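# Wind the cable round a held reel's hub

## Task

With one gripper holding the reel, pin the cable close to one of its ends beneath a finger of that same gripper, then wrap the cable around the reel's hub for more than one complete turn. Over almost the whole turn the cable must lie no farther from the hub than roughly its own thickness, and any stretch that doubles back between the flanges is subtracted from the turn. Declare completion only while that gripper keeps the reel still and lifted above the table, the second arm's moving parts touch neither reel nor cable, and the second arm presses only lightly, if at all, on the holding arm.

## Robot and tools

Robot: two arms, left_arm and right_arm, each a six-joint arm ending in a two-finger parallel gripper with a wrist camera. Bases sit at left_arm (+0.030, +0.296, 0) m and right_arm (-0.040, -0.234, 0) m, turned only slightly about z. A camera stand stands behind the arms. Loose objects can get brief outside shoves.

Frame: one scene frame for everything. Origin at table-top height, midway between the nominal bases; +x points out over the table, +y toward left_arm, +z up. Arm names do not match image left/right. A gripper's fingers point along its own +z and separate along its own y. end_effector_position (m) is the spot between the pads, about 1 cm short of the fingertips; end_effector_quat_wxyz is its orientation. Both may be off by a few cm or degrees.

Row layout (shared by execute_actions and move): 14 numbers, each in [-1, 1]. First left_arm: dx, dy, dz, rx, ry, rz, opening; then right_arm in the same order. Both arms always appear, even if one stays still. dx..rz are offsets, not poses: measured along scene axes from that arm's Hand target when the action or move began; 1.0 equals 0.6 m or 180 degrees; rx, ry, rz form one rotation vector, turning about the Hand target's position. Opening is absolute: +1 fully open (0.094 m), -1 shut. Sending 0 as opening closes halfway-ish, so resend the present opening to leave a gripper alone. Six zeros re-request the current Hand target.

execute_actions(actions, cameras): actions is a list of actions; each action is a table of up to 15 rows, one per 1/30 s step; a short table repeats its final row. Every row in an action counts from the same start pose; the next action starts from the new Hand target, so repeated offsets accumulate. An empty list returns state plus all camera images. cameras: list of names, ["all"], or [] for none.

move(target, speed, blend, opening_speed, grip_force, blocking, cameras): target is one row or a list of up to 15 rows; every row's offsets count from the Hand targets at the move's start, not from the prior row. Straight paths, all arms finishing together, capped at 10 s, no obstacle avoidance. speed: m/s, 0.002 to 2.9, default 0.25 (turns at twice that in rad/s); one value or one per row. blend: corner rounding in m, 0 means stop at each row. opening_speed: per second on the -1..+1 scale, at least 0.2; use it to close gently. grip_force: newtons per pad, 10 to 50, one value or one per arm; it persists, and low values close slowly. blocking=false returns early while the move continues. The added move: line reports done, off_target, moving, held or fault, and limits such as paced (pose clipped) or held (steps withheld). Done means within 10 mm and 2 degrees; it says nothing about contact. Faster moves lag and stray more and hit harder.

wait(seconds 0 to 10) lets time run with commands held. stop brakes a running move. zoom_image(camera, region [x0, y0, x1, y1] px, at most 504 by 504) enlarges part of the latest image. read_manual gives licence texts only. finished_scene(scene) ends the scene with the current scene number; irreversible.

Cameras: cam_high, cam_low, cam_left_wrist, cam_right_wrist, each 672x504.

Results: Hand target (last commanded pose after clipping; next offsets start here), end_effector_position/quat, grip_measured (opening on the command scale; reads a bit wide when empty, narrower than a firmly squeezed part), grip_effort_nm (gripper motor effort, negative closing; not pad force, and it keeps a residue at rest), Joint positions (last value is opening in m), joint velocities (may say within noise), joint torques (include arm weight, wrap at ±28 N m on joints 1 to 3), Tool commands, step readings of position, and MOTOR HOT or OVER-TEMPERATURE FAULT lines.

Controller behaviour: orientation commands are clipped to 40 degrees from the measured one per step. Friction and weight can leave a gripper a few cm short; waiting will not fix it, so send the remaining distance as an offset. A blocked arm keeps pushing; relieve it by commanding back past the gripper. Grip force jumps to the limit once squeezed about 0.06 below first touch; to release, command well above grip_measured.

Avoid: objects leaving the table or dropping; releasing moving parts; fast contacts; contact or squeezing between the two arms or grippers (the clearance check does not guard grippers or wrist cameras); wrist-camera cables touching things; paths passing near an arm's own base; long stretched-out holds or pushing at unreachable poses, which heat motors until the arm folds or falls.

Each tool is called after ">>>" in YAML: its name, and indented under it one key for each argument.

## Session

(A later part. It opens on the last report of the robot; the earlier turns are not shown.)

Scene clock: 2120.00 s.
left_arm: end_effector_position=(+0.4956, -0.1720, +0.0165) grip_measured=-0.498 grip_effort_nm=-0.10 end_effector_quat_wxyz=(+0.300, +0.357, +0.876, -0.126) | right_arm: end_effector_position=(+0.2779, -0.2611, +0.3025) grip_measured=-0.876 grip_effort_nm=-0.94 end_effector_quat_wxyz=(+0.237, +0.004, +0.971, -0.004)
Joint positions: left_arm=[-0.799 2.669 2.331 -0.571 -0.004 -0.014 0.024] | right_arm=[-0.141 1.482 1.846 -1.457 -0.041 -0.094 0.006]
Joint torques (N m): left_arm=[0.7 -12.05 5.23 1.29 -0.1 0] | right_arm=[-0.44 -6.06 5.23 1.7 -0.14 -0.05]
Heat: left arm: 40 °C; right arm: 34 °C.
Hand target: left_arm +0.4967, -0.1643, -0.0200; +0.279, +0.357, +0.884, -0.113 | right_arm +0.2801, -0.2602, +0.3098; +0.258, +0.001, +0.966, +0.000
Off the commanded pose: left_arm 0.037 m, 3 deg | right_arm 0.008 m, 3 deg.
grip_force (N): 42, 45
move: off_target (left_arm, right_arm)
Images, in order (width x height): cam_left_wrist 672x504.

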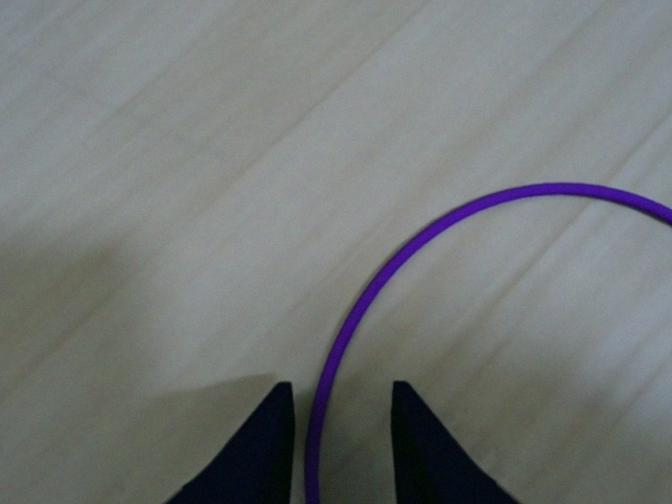

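>>> move:
  target: [0.0,0.0,0.0,0,0,0,-1, 0.0,0,0.0,0,0,0,-1]
  speed: 0.05
  opening_speed: 0.6
  cameras: ["cam_left_wrist"]

>>> zoom_image:
  camera: "cam_left_wrist"
  region: [240, 320, 440, 504]

Scene clock: 2127.07 s.
left_arm: end_effector_position=(+0.4973, -0.1705, +0.0165) grip_measured=-0.965 grip_effort_nm=-0.86 end_effector_quat_wxyz=(+0.300, +0.356, +0.876, -0.125) | right_arm: end_effector_position=(+0.2779, -0.2611, +0.3025) grip_measured=-0.876 grip_effort_nm=-0.94 end_effector_quat_wxyz=(+0.237, +0.004, +0.971, -0.004)
Joint positions: left_arm=[-0.795 2.669 2.331 -0.571 -0.004 -0.014 0.002] | right_arm=[-0.141 1.482 1.846 -1.457 -0.041 -0.094 0.006]
Joint torques (N m): left_arm=[0.43 -11.97 5.27 1.29 -0.07 0] | right_arm=[-0.5 -6.02 5.26 1.69 -0.13 -0.05]
Heat: left arm: 39 °C; right arm: 34 °C.
Hand target: left_arm +0.4968, -0.1642, -0.0199; +0.279, +0.357, +0.884, -0.113 | right_arm +0.2801, -0.2602, +0.3098; +0.258, +0.001, +0.966, +0.000
Off the commanded pose: left_arm 0.037 m, 3 deg | right_arm 0.008 m, 3 deg.
grip_force (N): 42, 45
move: off_target (left_arm, right_arm)
Images, in order (width x height): cam_left_wrist 672x504.

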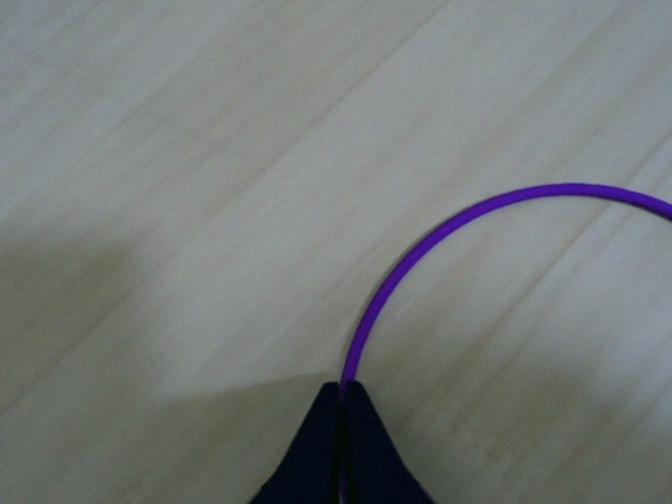

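Scaled by 2.520.

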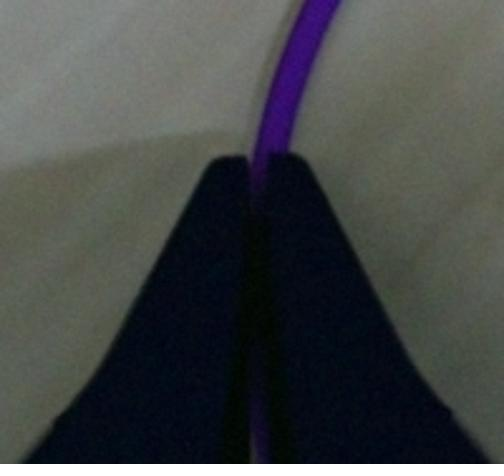

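>>> move:
  target: [0.0,0.0,0.075,0,0,0,-1, 0.0,0,0.0,0,0,0,-1]
  speed: 0.06
  cameras: ["cam_left_wrist"]

Scene clock: 2131.97 s.
left_arm: end_effector_position=(+0.4924, -0.1656, +0.0335) grip_measured=-0.966 grip_effort_nm=-0.89 end_effector_quat_wxyz=(+0.282, +0.358, +0.882, -0.118) | right_arm: end_effector_position=(+0.2779, -0.2611, +0.3025) grip_measured=-0.876 grip_effort_nm=-0.94 end_effector_quat_wxyz=(+0.237, +0.004, +0.971, -0.004)
Joint positions: left_arm=[-0.795 2.669 2.422 -0.702 -0.004 -0.014 0.002] | right_arm=[-0.141 1.482 1.846 -1.457 -0.041 -0.094 0.006]
Joint torques (N m): left_arm=[0.43 -13.37 9.24 1 -0.07 -0.01] | right_arm=[-0.47 -6.01 5.2 1.72 -0.15 -0.04]
Heat: left arm: 39 °C; right arm: 34 °C.
Hand target: left_arm +0.4968, -0.1643, +0.0251; +0.279, +0.357, +0.884, -0.113 | right_arm +0.2801, -0.2602, +0.3098; +0.258, +0.001, +0.966, +0.000
Off the commanded pose: left_arm 0.010 m, 1 deg | right_arm 0.008 m, 3 deg.
grip_force (N): 42, 45
move: off_target (right_arm)
Images, in order (width x height): cam_left_wrist 672x504.

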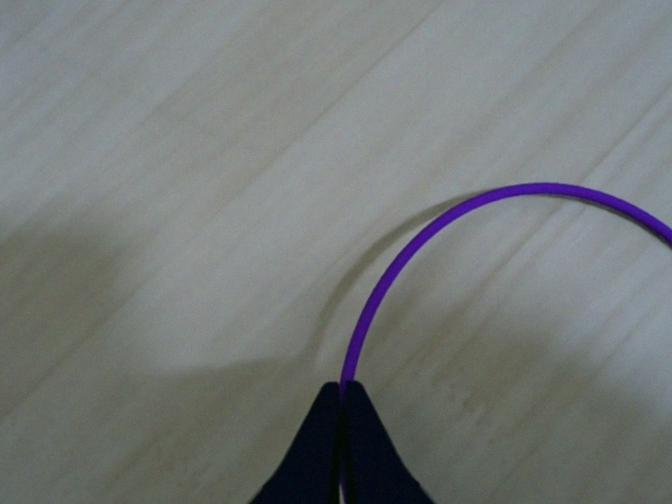

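>>> move:
  target:
    - [-0.011,0.174,0.19,0,0,0,-1, 0.0,0,0.0,0,0,0,-1]
    - [0.006,0.2555,0.325,-0.357,0.324,0.0945,-1, 0.0,0,0.0,0,0,0,-1]
  speed: [0.1, 0.15]
  blend: [0.02, 0]
  cameras: ["cam_left_wrist", "cam_high", "cam_low", "cam_right_wrist"]

Scene clock: 2220.83 s.
left_arm: end_effector_position=(+0.5073, -0.0147, +0.1897) grip_measured=-0.966 grip_effort_nm=-0.89 end_effector_quat_wxyz=(-0.029, -0.079, +0.761, -0.644) | right_arm: end_effector_position=(+0.2779, -0.2611, +0.3025) grip_measured=-0.876 grip_effort_nm=-0.94 end_effector_quat_wxyz=(+0.237, +0.004, +0.971, -0.004)
Joint positions: left_arm=[-0.288 2.232 1.692 0.061 1.194 -1.271 0.002] | right_arm=[-0.141 1.482 1.846 -1.457 -0.041 -0.094 0.006]
Joint torques (N m): left_arm=[0.35 -18.02 5.44 1.37 0.37 -0.02] | right_arm=[-0.51 -6.02 5.2 1.71 -0.16 -0.04]
Heat: left arm: 41 °C; right arm: 34 °C.
Hand target: left_arm +0.5004, -0.0110, +0.2200; -0.011, -0.056, +0.753, -0.656 | right_arm +0.2801, -0.2602, +0.3098; +0.258, +0.001, +0.966, +0.000
Off the commanded pose: left_arm 0.031 m, 4 deg | right_arm 0.008 m, 3 deg.
grip_force (N): 42, 45
move: off_target (left_arm, right_arm)

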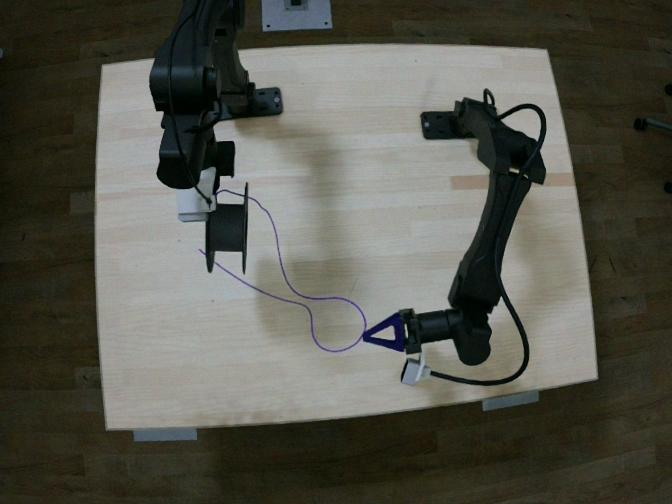

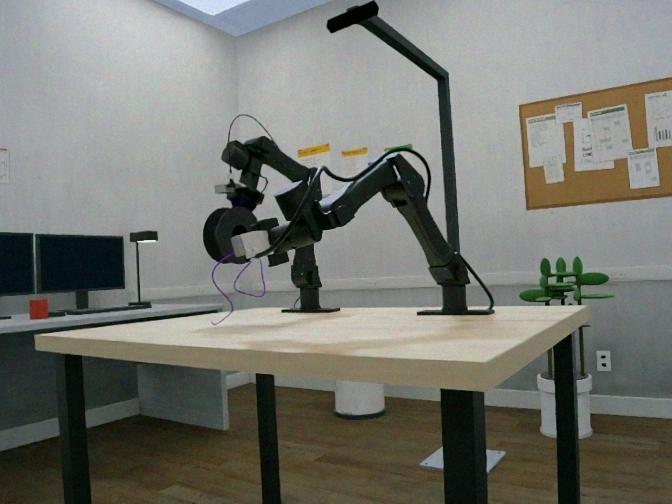

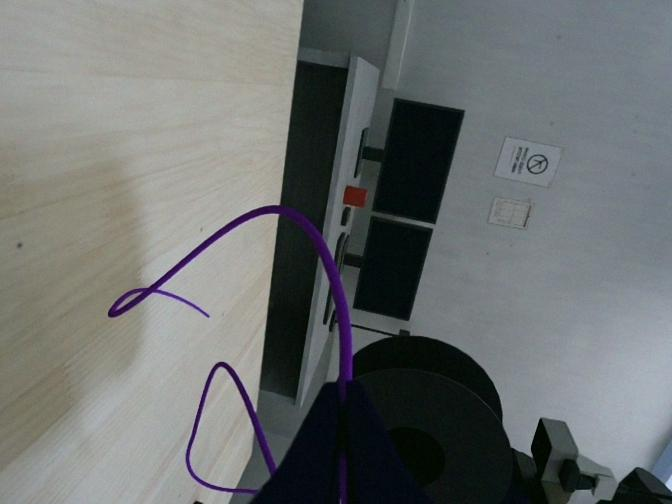

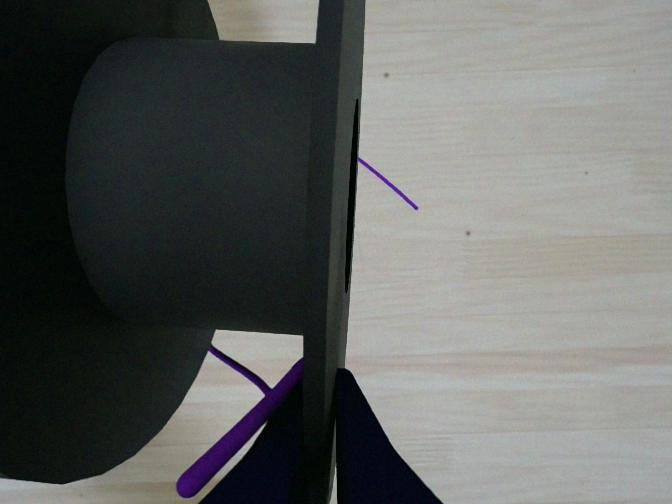

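>>> move:
  target: [-0.02,0.0,-0.14,0,0,0,-1, 0.033,0.25,0.0,0,0,0,-1]
  speed: 0.15
  cameras: ["cam_left_wrist", "cam_high", "cam_low", "cam_right_wrist"]

>>> zoom_image:
  camera: "cam_low"
  region: [190, 150, 390, 340]

Scene clock: 2298.63 s.
left_arm: end_effector_position=(+0.4911, -0.0100, +0.1501) grip_measured=-0.966 grip_effort_nm=-0.89 end_effector_quat_wxyz=(-0.001, -0.055, +0.753, -0.656) | right_arm: end_effector_position=(+0.2966, -0.1084, +0.2976) grip_measured=-0.876 grip_effort_nm=-0.94 end_effector_quat_wxyz=(+0.240, -0.008, +0.971, +0.001)
Joint positions: left_arm=[-0.288 2.232 1.472 0.372 1.194 -1.282 0.002] | right_arm=[0.425 1.65 1.993 -1.469 0.2 0.393 0.006]
Joint torques (N m): left_arm=[-0.18 -10.56 5.04 1.4 0.27 0.02] | right_arm=[0.25 -5.83 8.85 1.26 0.3 0.14]
Heat: left arm: 45 °C; right arm: 34 °C.
Hand target: left_arm +0.4883, -0.0110, +0.1359; -0.011, -0.056, +0.753, -0.656 | right_arm +0.2999, -0.1102, +0.3098; +0.258, +0.001, +0.966, +0.000
Off the commanded pose: left_arm 0.014 m, 1 deg | right_arm 0.013 m, 2 deg.
grip_force (N): 42, 45
move: off_target (left_arm, right_arm)

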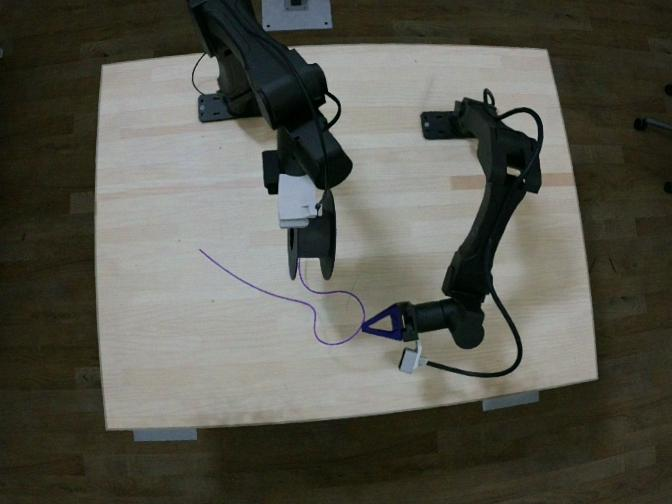

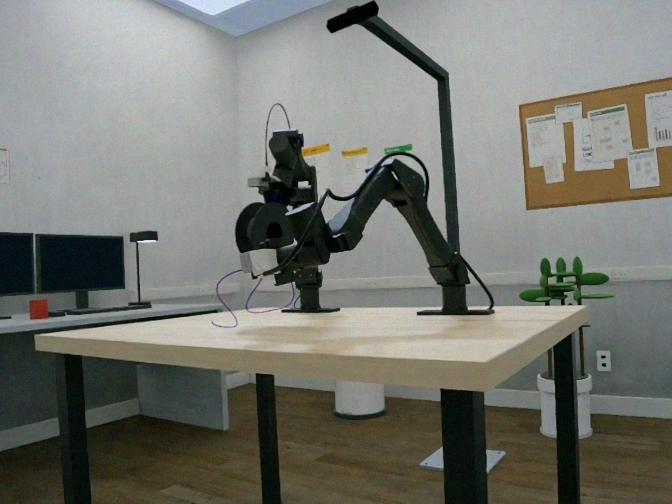

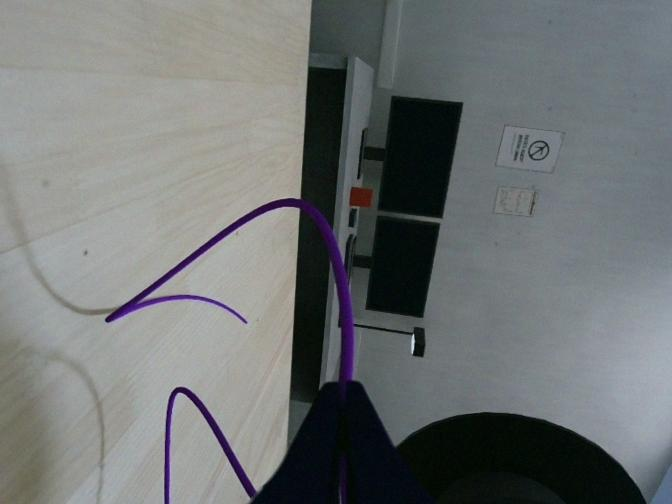

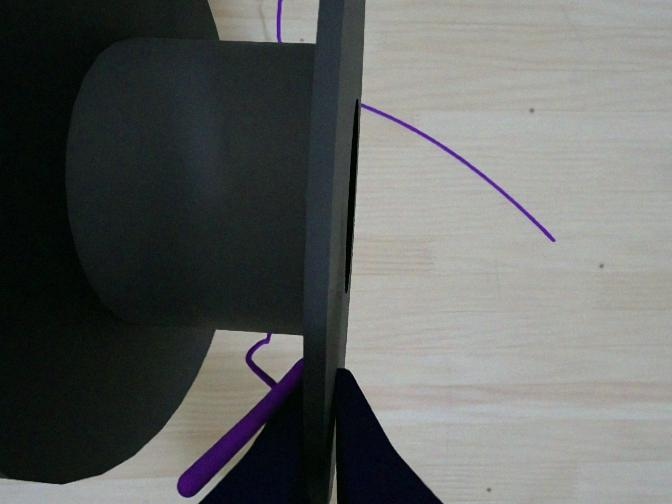

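Scaled by 2.520.

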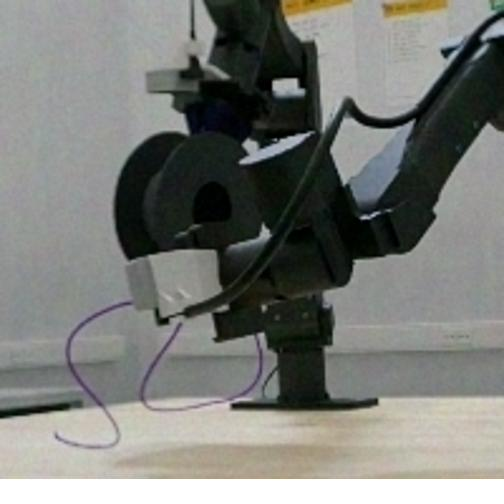

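>>> move:
  target:
    - [-0.006,-0.064,-0.01,0,0,0,-1, 0,0,0,0,0,0,-1]
    - [-0.0245,-0.078,0.2735,-0.020,-0.1374,0,-1, -0.08,0,0.02,0,0,0,-1]
    - [-0.152,-0.026,0.5735,-0.0441,-0.3023,0,-1, -0.063,0,-0.097,0,0,0,-1]
  speed: 0.16
  blend: [0.03, 0.04, 0]
  cameras: ["cam_left_wrist", "cam_high", "cam_low", "cam_right_wrist"]

>>> zoom_image:
  camera: "cam_low"
  region: [170, 130, 390, 340]

Scene clock: 2408.87 s.
left_arm: end_effector_position=(+0.4118, -0.0301, +0.4533) grip_measured=-0.966 grip_effort_nm=-0.89 end_effector_quat_wxyz=(+0.308, +0.230, +0.646, -0.659) | right_arm: end_effector_position=(+0.2589, -0.1047, +0.2443) grip_measured=-0.876 grip_effort_nm=-0.94 end_effector_quat_wxyz=(+0.237, -0.006, +0.971, -0.001)
Joint positions: left_arm=[-0.393 1.791 1.781 0.135 1.087 -0.902 0.002] | right_arm=[0.505 1.443 1.56 -1.266 0.236 0.471 0.006]
Joint torques (N m): left_arm=[-0.47 -12.21 9.03 1.24 -0.09 0.11] | right_arm=[-0.9 -6.83 5.27 1.57 0.27 -0.02]
Heat: left arm: 40 °C; right arm: 37 °C.
Hand target: left_arm +0.3972, -0.0266, +0.4801; +0.331, +0.250, +0.629, -0.657 | right_arm +0.2621, -0.1102, +0.2516; +0.258, +0.001, +0.966, +0.000
Off the commanded pose: left_arm 0.031 m, 4 deg | right_arm 0.010 m, 3 deg.
grip_force (N): 42, 45
move: off_target (left_arm, right_arm); blend cut to 0.0196 m at target 1

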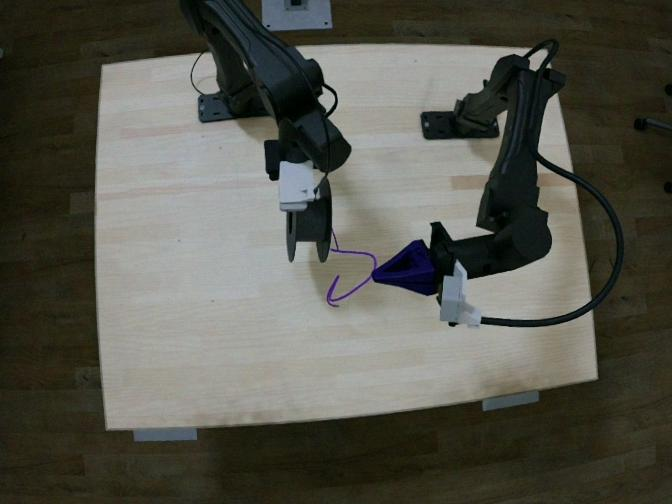

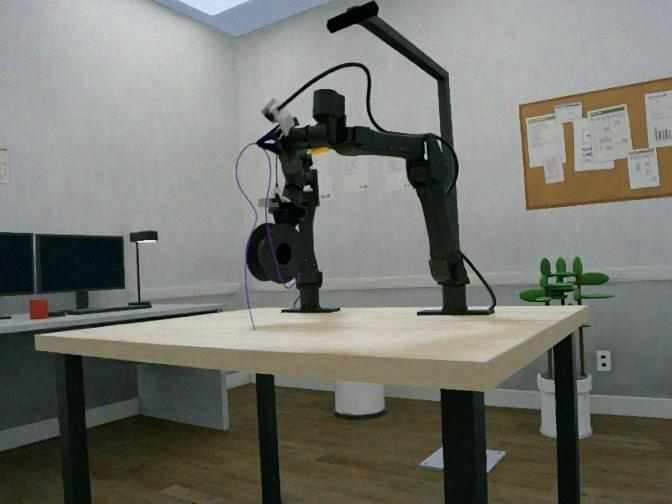

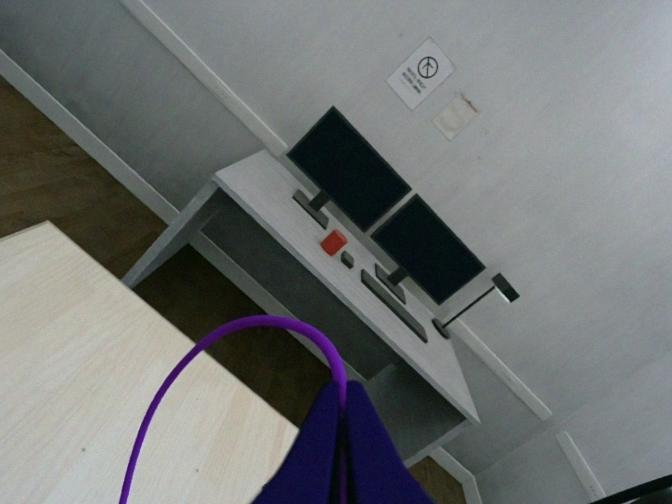

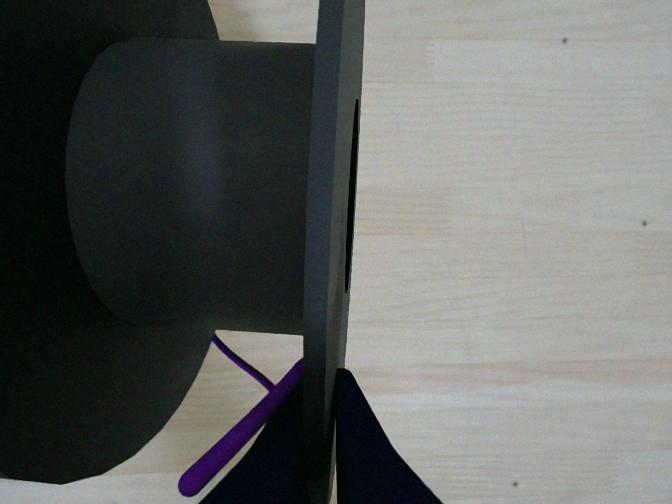

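Scaled by 2.291.

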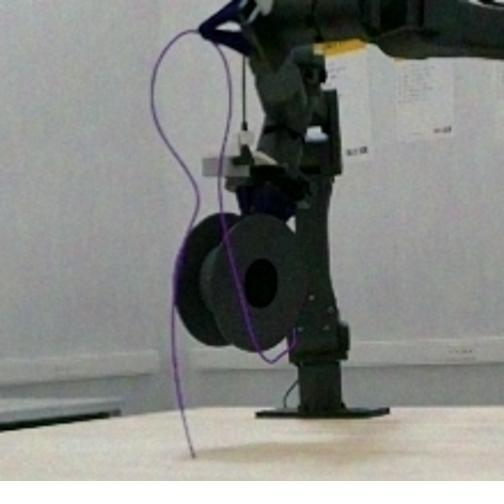

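>>> move:
  target:
    - [0.059,-0.059,-0.4335,0.020,0.137,0,-1, 0,0,0,0,0,0,-1]
    - [0.0373,-0.207,-0.467,0.020,0.137,0,-1, 0,0,0,0,0,0,-1]
    - [0.0727,-0.1957,-0.1668,0.008,0.055,0,-1, -0.05,0,0,0,0,0,-1]
  speed: 0.18
  blend: [0.03, 0.03, 0]
  cameras: ["cam_left_wrist", "cam_high", "cam_low", "cam_right_wrist"]

>>> zoom_image:
  camera: "cam_low"
  region: [170, 130, 390, 340]

>>> zoom_image:
  camera: "cam_high"
  region: [250, 150, 450, 340]

Scene clock: 2457.23 s.
left_arm: end_effector_position=(+0.4472, -0.1511, +0.3486) grip_measured=-0.966 grip_effort_nm=-0.89 end_effector_quat_wxyz=(+0.250, +0.178, +0.682, -0.664) | right_arm: end_effector_position=(+0.2357, -0.1049, +0.2486) grip_measured=-0.876 grip_effort_nm=-0.94 end_effector_quat_wxyz=(+0.249, -0.004, +0.968, +0.007)
Joint positions: left_arm=[-0.602 2.118 1.888 0.241 0.874 -0.964 0.002] | right_arm=[0.555 1.354 1.494 -1.272 0.256 0.519 0.006]
Joint torques (N m): left_arm=[0.46 -15.49 9.21 1.32 0.07 0.1] | right_arm=[0.72 -5.79 5.3 1.26 0.38 0.12]
Heat: left arm: 45 °C; right arm: 35 °C.
Hand target: left_arm +0.4408, -0.1440, +0.3799; +0.272, +0.197, +0.664, -0.669 | right_arm +0.2321, -0.1102, +0.2517; +0.258, +0.001, +0.966, +0.000
Off the commanded pose: left_arm 0.033 m, 4 deg | right_arm 0.007 m, 1 deg.
grip_force (N): 42, 45
move: off_target (left_arm)

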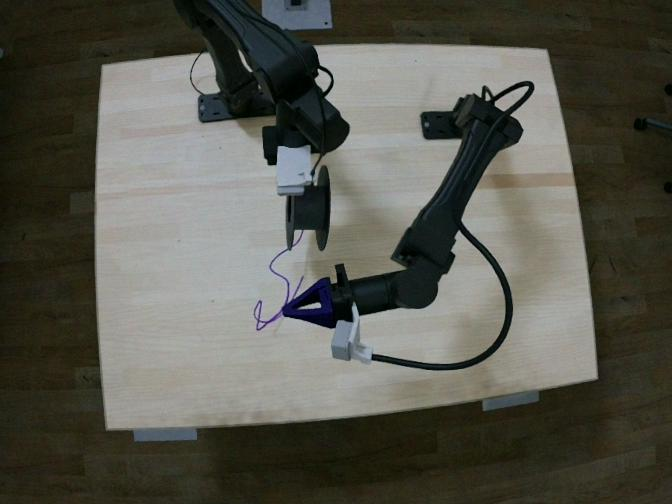

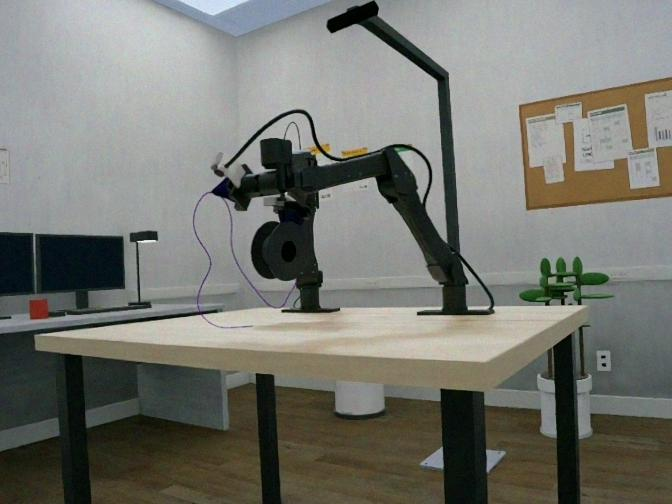

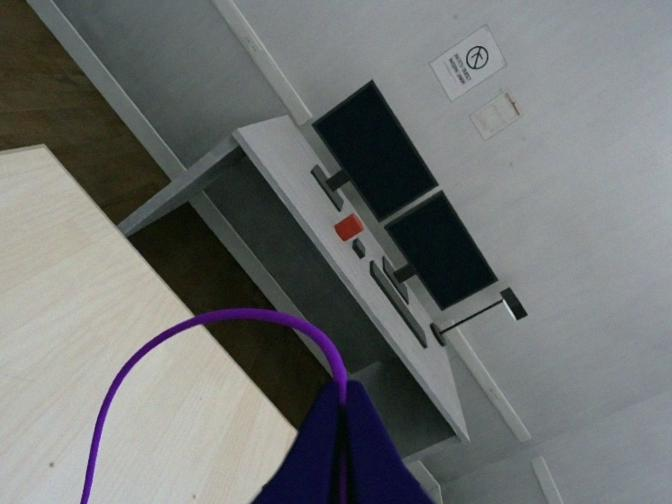

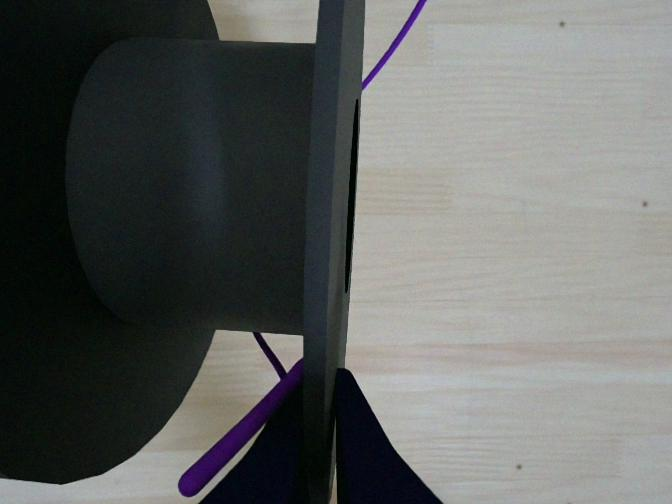

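Scaled by 2.291.

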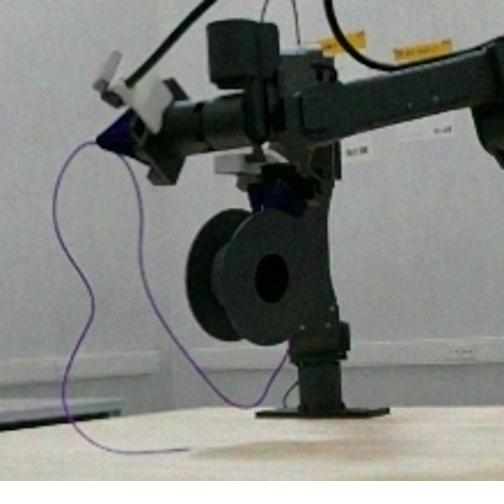

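Scaled by 2.520.

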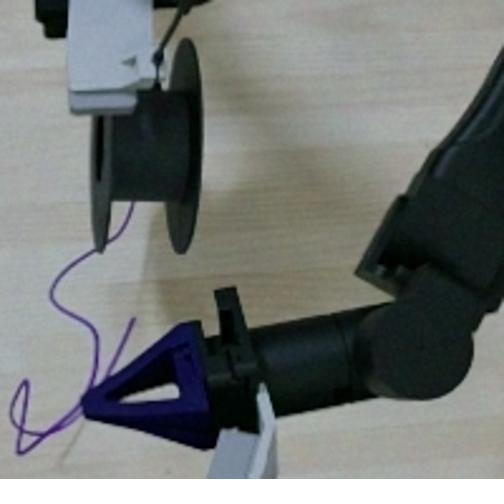

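>>> move:
  target: [-0.0918,0.064,0.150,-0.008,-0.055,0,-1, 0,0,0,0,0,0,-1]
  speed: 0.15
  cameras: ["cam_high", "cam_low", "cam_right_wrist"]

>>> zoom_image:
  camera: "cam_low"
  region: [170, 130, 390, 340]

>>> zoom_image:
  camera: "cam_high"
  region: [250, 150, 450, 340]

Scene clock: 2476.07 s.
left_arm: end_effector_position=(+0.3969, -0.1163, +0.4407) grip_measured=-0.966 grip_effort_nm=-0.89 end_effector_quat_wxyz=(+0.308, +0.234, +0.649, -0.656) | right_arm: end_effector_position=(+0.2357, -0.1049, +0.2486) grip_measured=-0.876 grip_effort_nm=-0.94 end_effector_quat_wxyz=(+0.249, -0.004, +0.968, +0.007)
Joint positions: left_arm=[-0.597 1.897 1.888 0.087 0.887 -0.846 0.002] | right_arm=[0.555 1.354 1.494 -1.272 0.256 0.519 0.006]
Joint torques (N m): left_arm=[0.55 -13.65 8.75 1.37 0.04 0.1] | right_arm=[0.69 -5.81 5.23 1.24 0.36 0.12]
Heat: left arm: 45 °C; right arm: 34 °C.
Hand target: left_arm +0.3856, -0.1056, +0.4700; +0.331, +0.251, +0.629, -0.657 | right_arm +0.2321, -0.1102, +0.2516; +0.258, +0.001, +0.966, +0.000
Off the commanded pose: left_arm 0.033 m, 4 deg | right_arm 0.007 m, 1 deg.
grip_force (N): 42, 45
move: off_target (left_arm)
Images, in order (width x height): cam_high 672x504, cam_low 672x504, cam_right_wrist 672x504.

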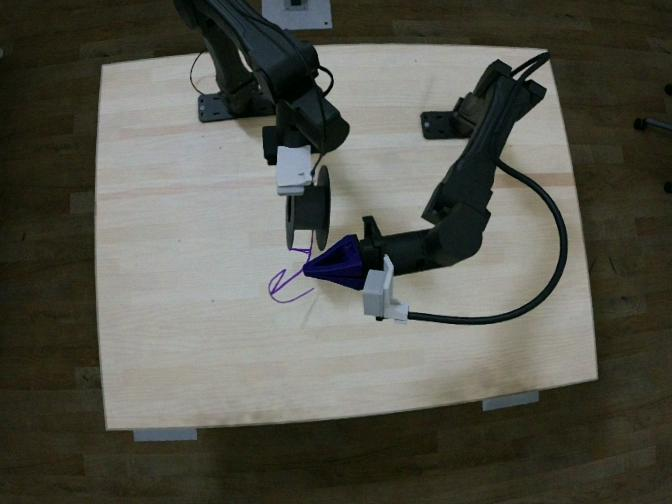

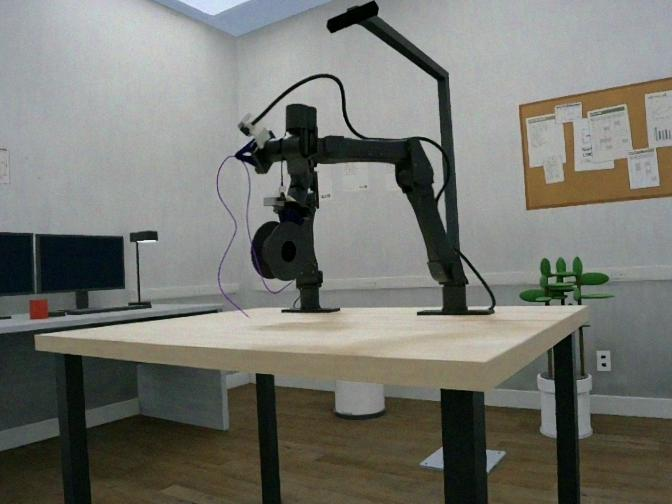

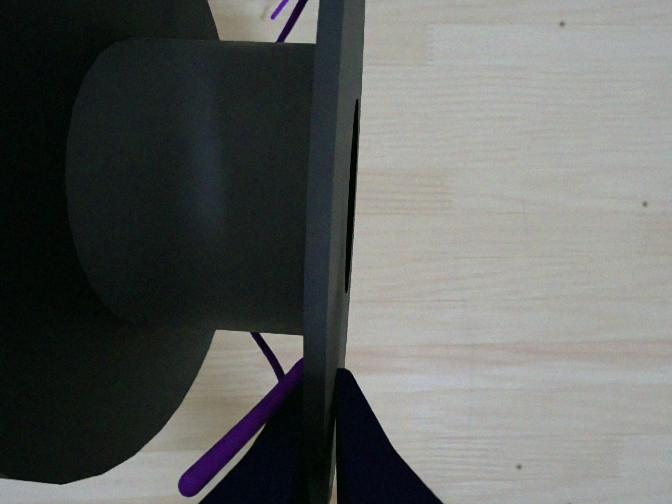

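Scaled by 2.291.

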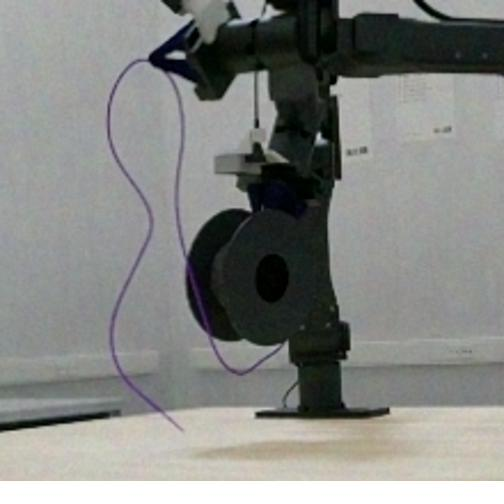

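Scaled by 2.520.

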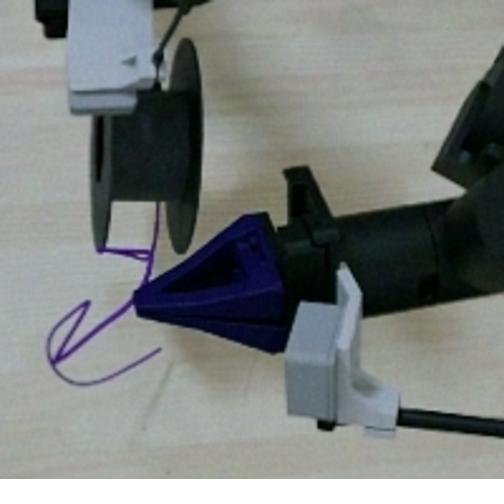

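>>> move:
  target:
    - [-0.0315,0.0132,0.0583,-0.008,-0.055,0,-1, 0.01,0,-0.0617,0,0,0,-1]
    - [-0.1057,0.0828,0.1,-0.02,-0.1374,0,-1, 0.077,0,-0.0617,0,0,0,-1]
    - [-0.176,0.1773,0.0917,-0.0297,-0.2034,0,-1, 0.143,0,-0.0617,0,0,0,-1]
  speed: 0.14
  blend: [0.02, 0.03, 0]
  cameras: ["cam_high", "cam_low", "cam_right_wrist", "cam_left_wrist"]

>>> zoom_image:
  camera: "cam_low"
  region: [190, 120, 390, 340]

>>> zoom_image:
  camera: "cam_high"
  region: [250, 150, 450, 340]

Scene clock: 2508.33 s.
left_arm: end_effector_position=(+0.2888, -0.0053, +0.5177) grip_measured=-0.966 grip_effort_nm=-0.89 end_effector_quat_wxyz=(+0.512, +0.424, +0.475, -0.577) | right_arm: end_effector_position=(+0.3045, -0.1123, +0.1977) grip_measured=-0.876 grip_effort_nm=-0.94 end_effector_quat_wxyz=(+0.230, -0.004, +0.973, -0.009)
Joint positions: left_arm=[-0.458 1.427 1.489 0.358 1.088 -0.493 0.002] | right_arm=[0.408 1.55 1.471 -1.073 0.205 0.385 0.006]
Joint torques (N m): left_arm=[0.4 -7.69 5.22 1.26 -0.16 -0.04] | right_arm=[-0.68 -5.78 10.07 1.53 0.14 -0.03]
Heat: left arm: 48 °C; right arm: 34 °C.
Hand target: left_arm +0.2801, +0.0008, +0.5250; +0.523, +0.429, +0.462, -0.573 | right_arm +0.3179, -0.1101, +0.2145; +0.258, +0.001, +0.966, +0.000
Off the commanded pose: left_arm 0.013 m, 2 deg | right_arm 0.022 m, 4 deg.
grip_force (N): 42, 45
move: off_target (left_arm, right_arm)

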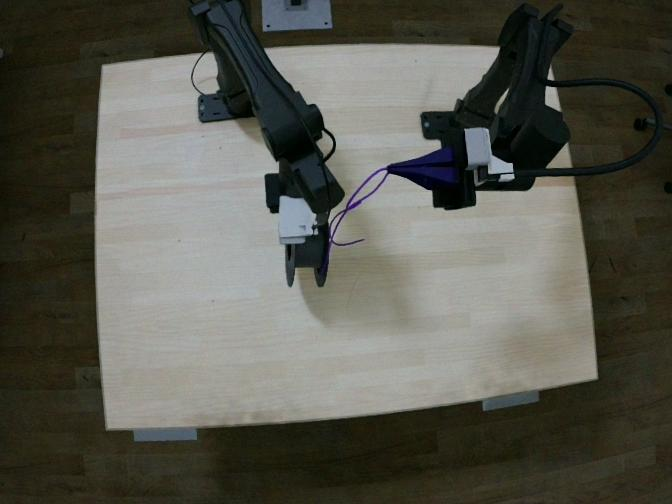

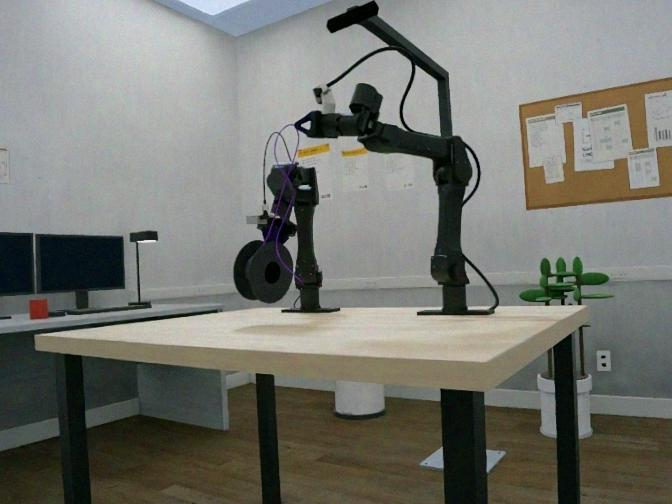

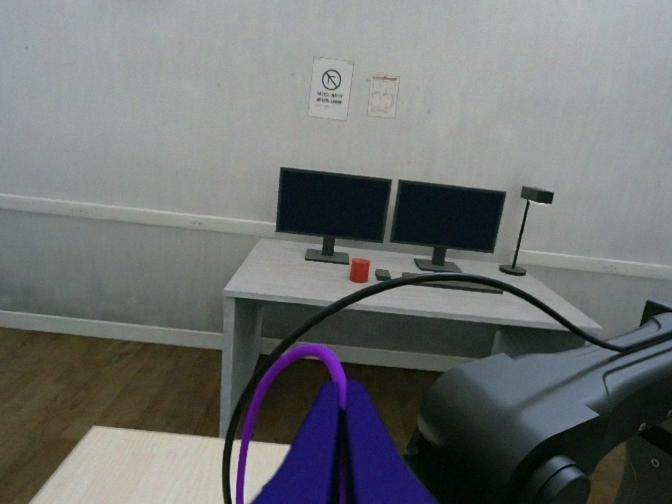

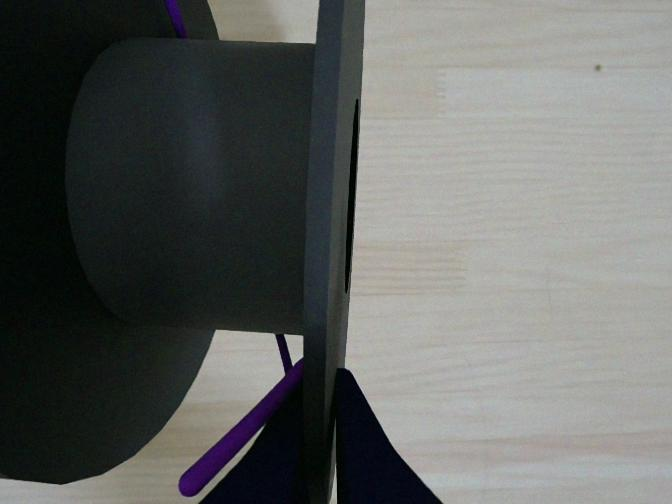

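Scaled by 2.291.

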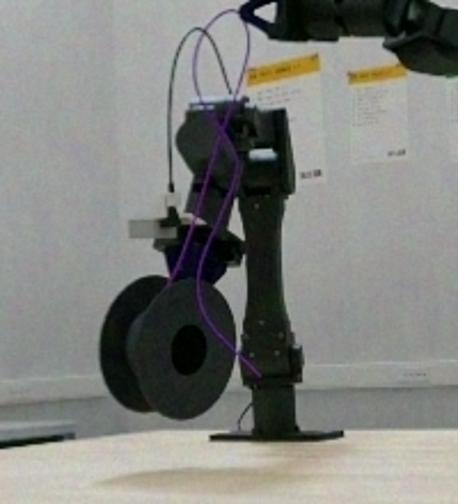

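Scaled by 2.520.

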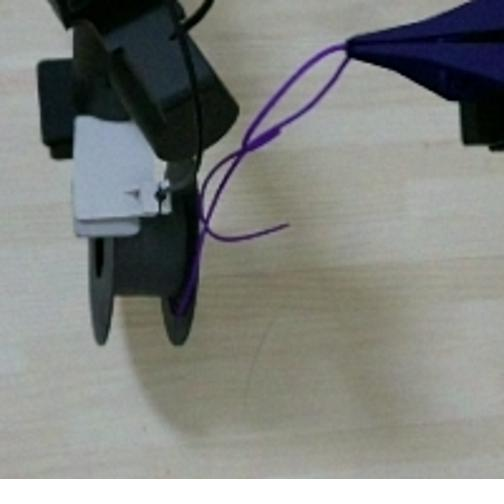

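>>> move:
  target:
    - [-0.176,-0.05,-0.108,-0.0209,-0.1429,0,-1, 0.083,0,0.029,0,0,0,-1]
    - [-0.2255,-0.0428,-0.30,-0.0409,-0.2804,0,-1, 0.1,0,0.071,0,0,0,-1]
    - [-0.242,-0.0405,-0.475,-0.0586,-0.4013,0,-1, 0.117,0,0.1125,0,0,0,-1]
  speed: 0.14
  blend: [0.03, 0.03, 0]
  cameras: ["cam_high", "cam_low", "cam_right_wrist", "cam_left_wrist"]

>>> zoom_image:
  camera: "cam_low"
  region: [190, 120, 390, 340]

>>> zoom_image:
  camera: "cam_high"
  region: [250, 150, 450, 340]

Scene clock: 2567.77 s.
left_arm: end_effector_position=(+0.1377, -0.0275, +0.2339) grip_measured=-0.966 grip_effort_nm=-0.89 end_effector_quat_wxyz=(+0.712, +0.651, +0.040, -0.261) | right_arm: end_effector_position=(+0.3831, -0.1079, +0.2711) grip_measured=-0.876 grip_effort_nm=-0.95 end_effector_quat_wxyz=(+0.244, -0.002, +0.970, -0.003)
Joint positions: left_arm=[-0.778 1.477 0.342 1.453 1.07 0.876 0.002] | right_arm=[0.327 1.926 2.212 -1.393 0.171 0.312 0.006]
Joint torques (N m): left_arm=[0.36 -3.14 3.81 2.02 -0.11 -0.04] | right_arm=[-0.72 -7.88 9.17 1.31 0.11 -0.04]
Heat: left arm: 39 °C; right arm: 38 °C.
Hand target: left_arm +0.1348, -0.0235, +0.2400; +0.729, +0.637, +0.015, -0.249 | right_arm +0.3881, -0.1102, +0.2820; +0.258, +0.001, +0.966, +0.000
Off the commanded pose: left_arm 0.008 m, 4 deg | right_arm 0.012 m, 2 deg.
grip_force (N): 42, 45
move: off_target (left_arm, right_arm)

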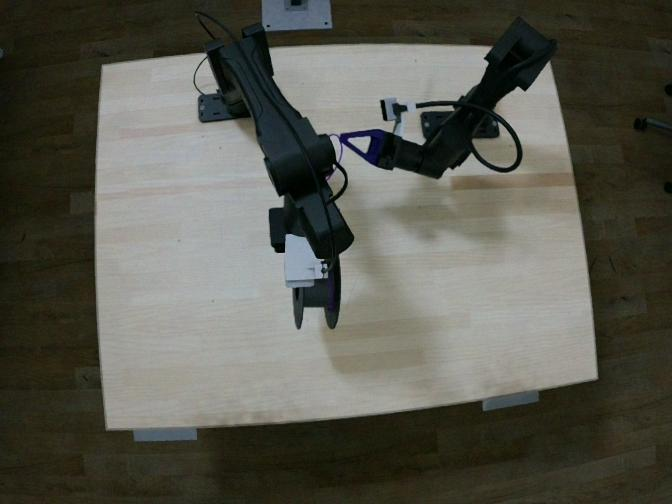

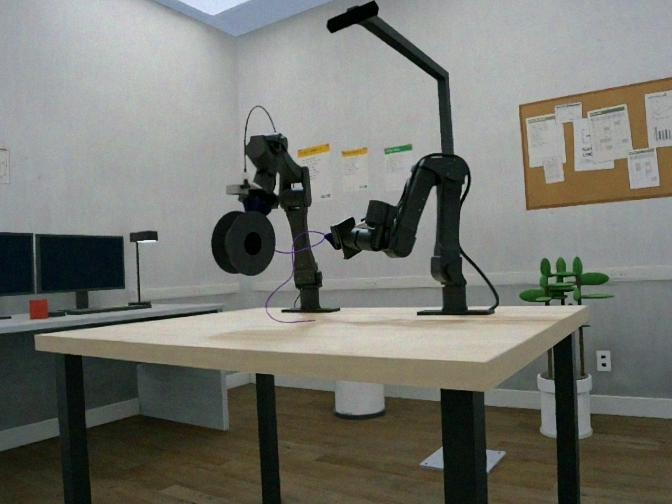

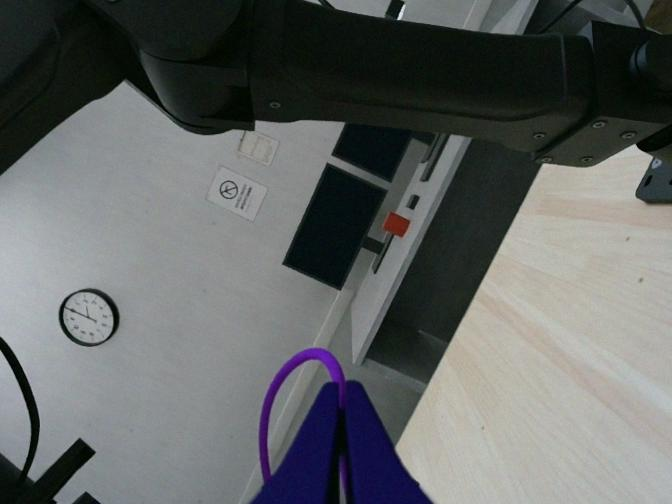

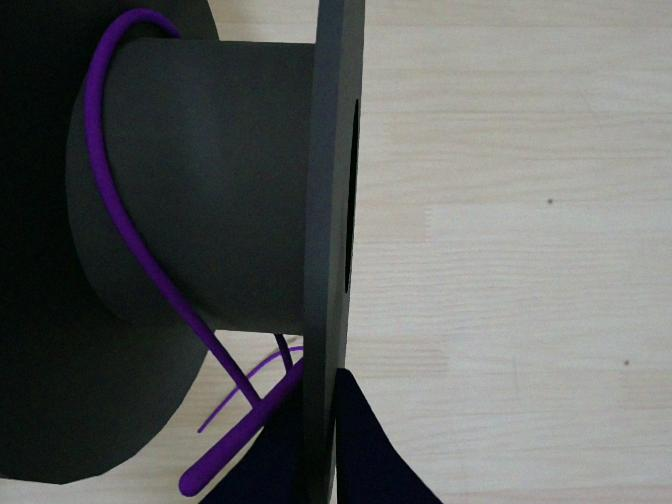

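Scaled by 2.291.

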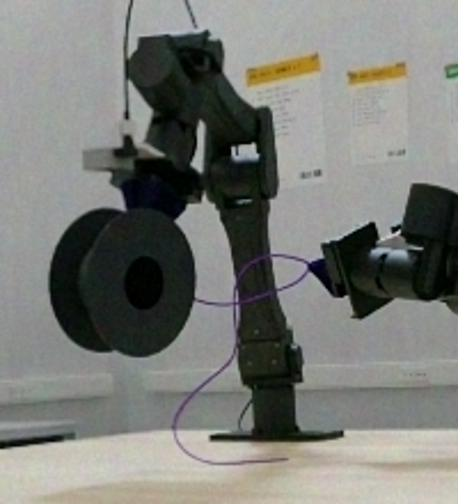

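Scaled by 2.520.

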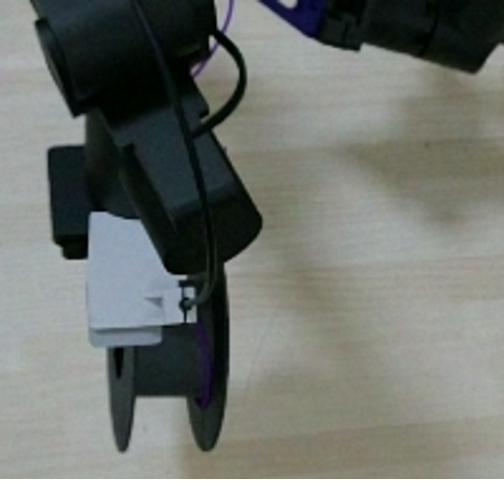

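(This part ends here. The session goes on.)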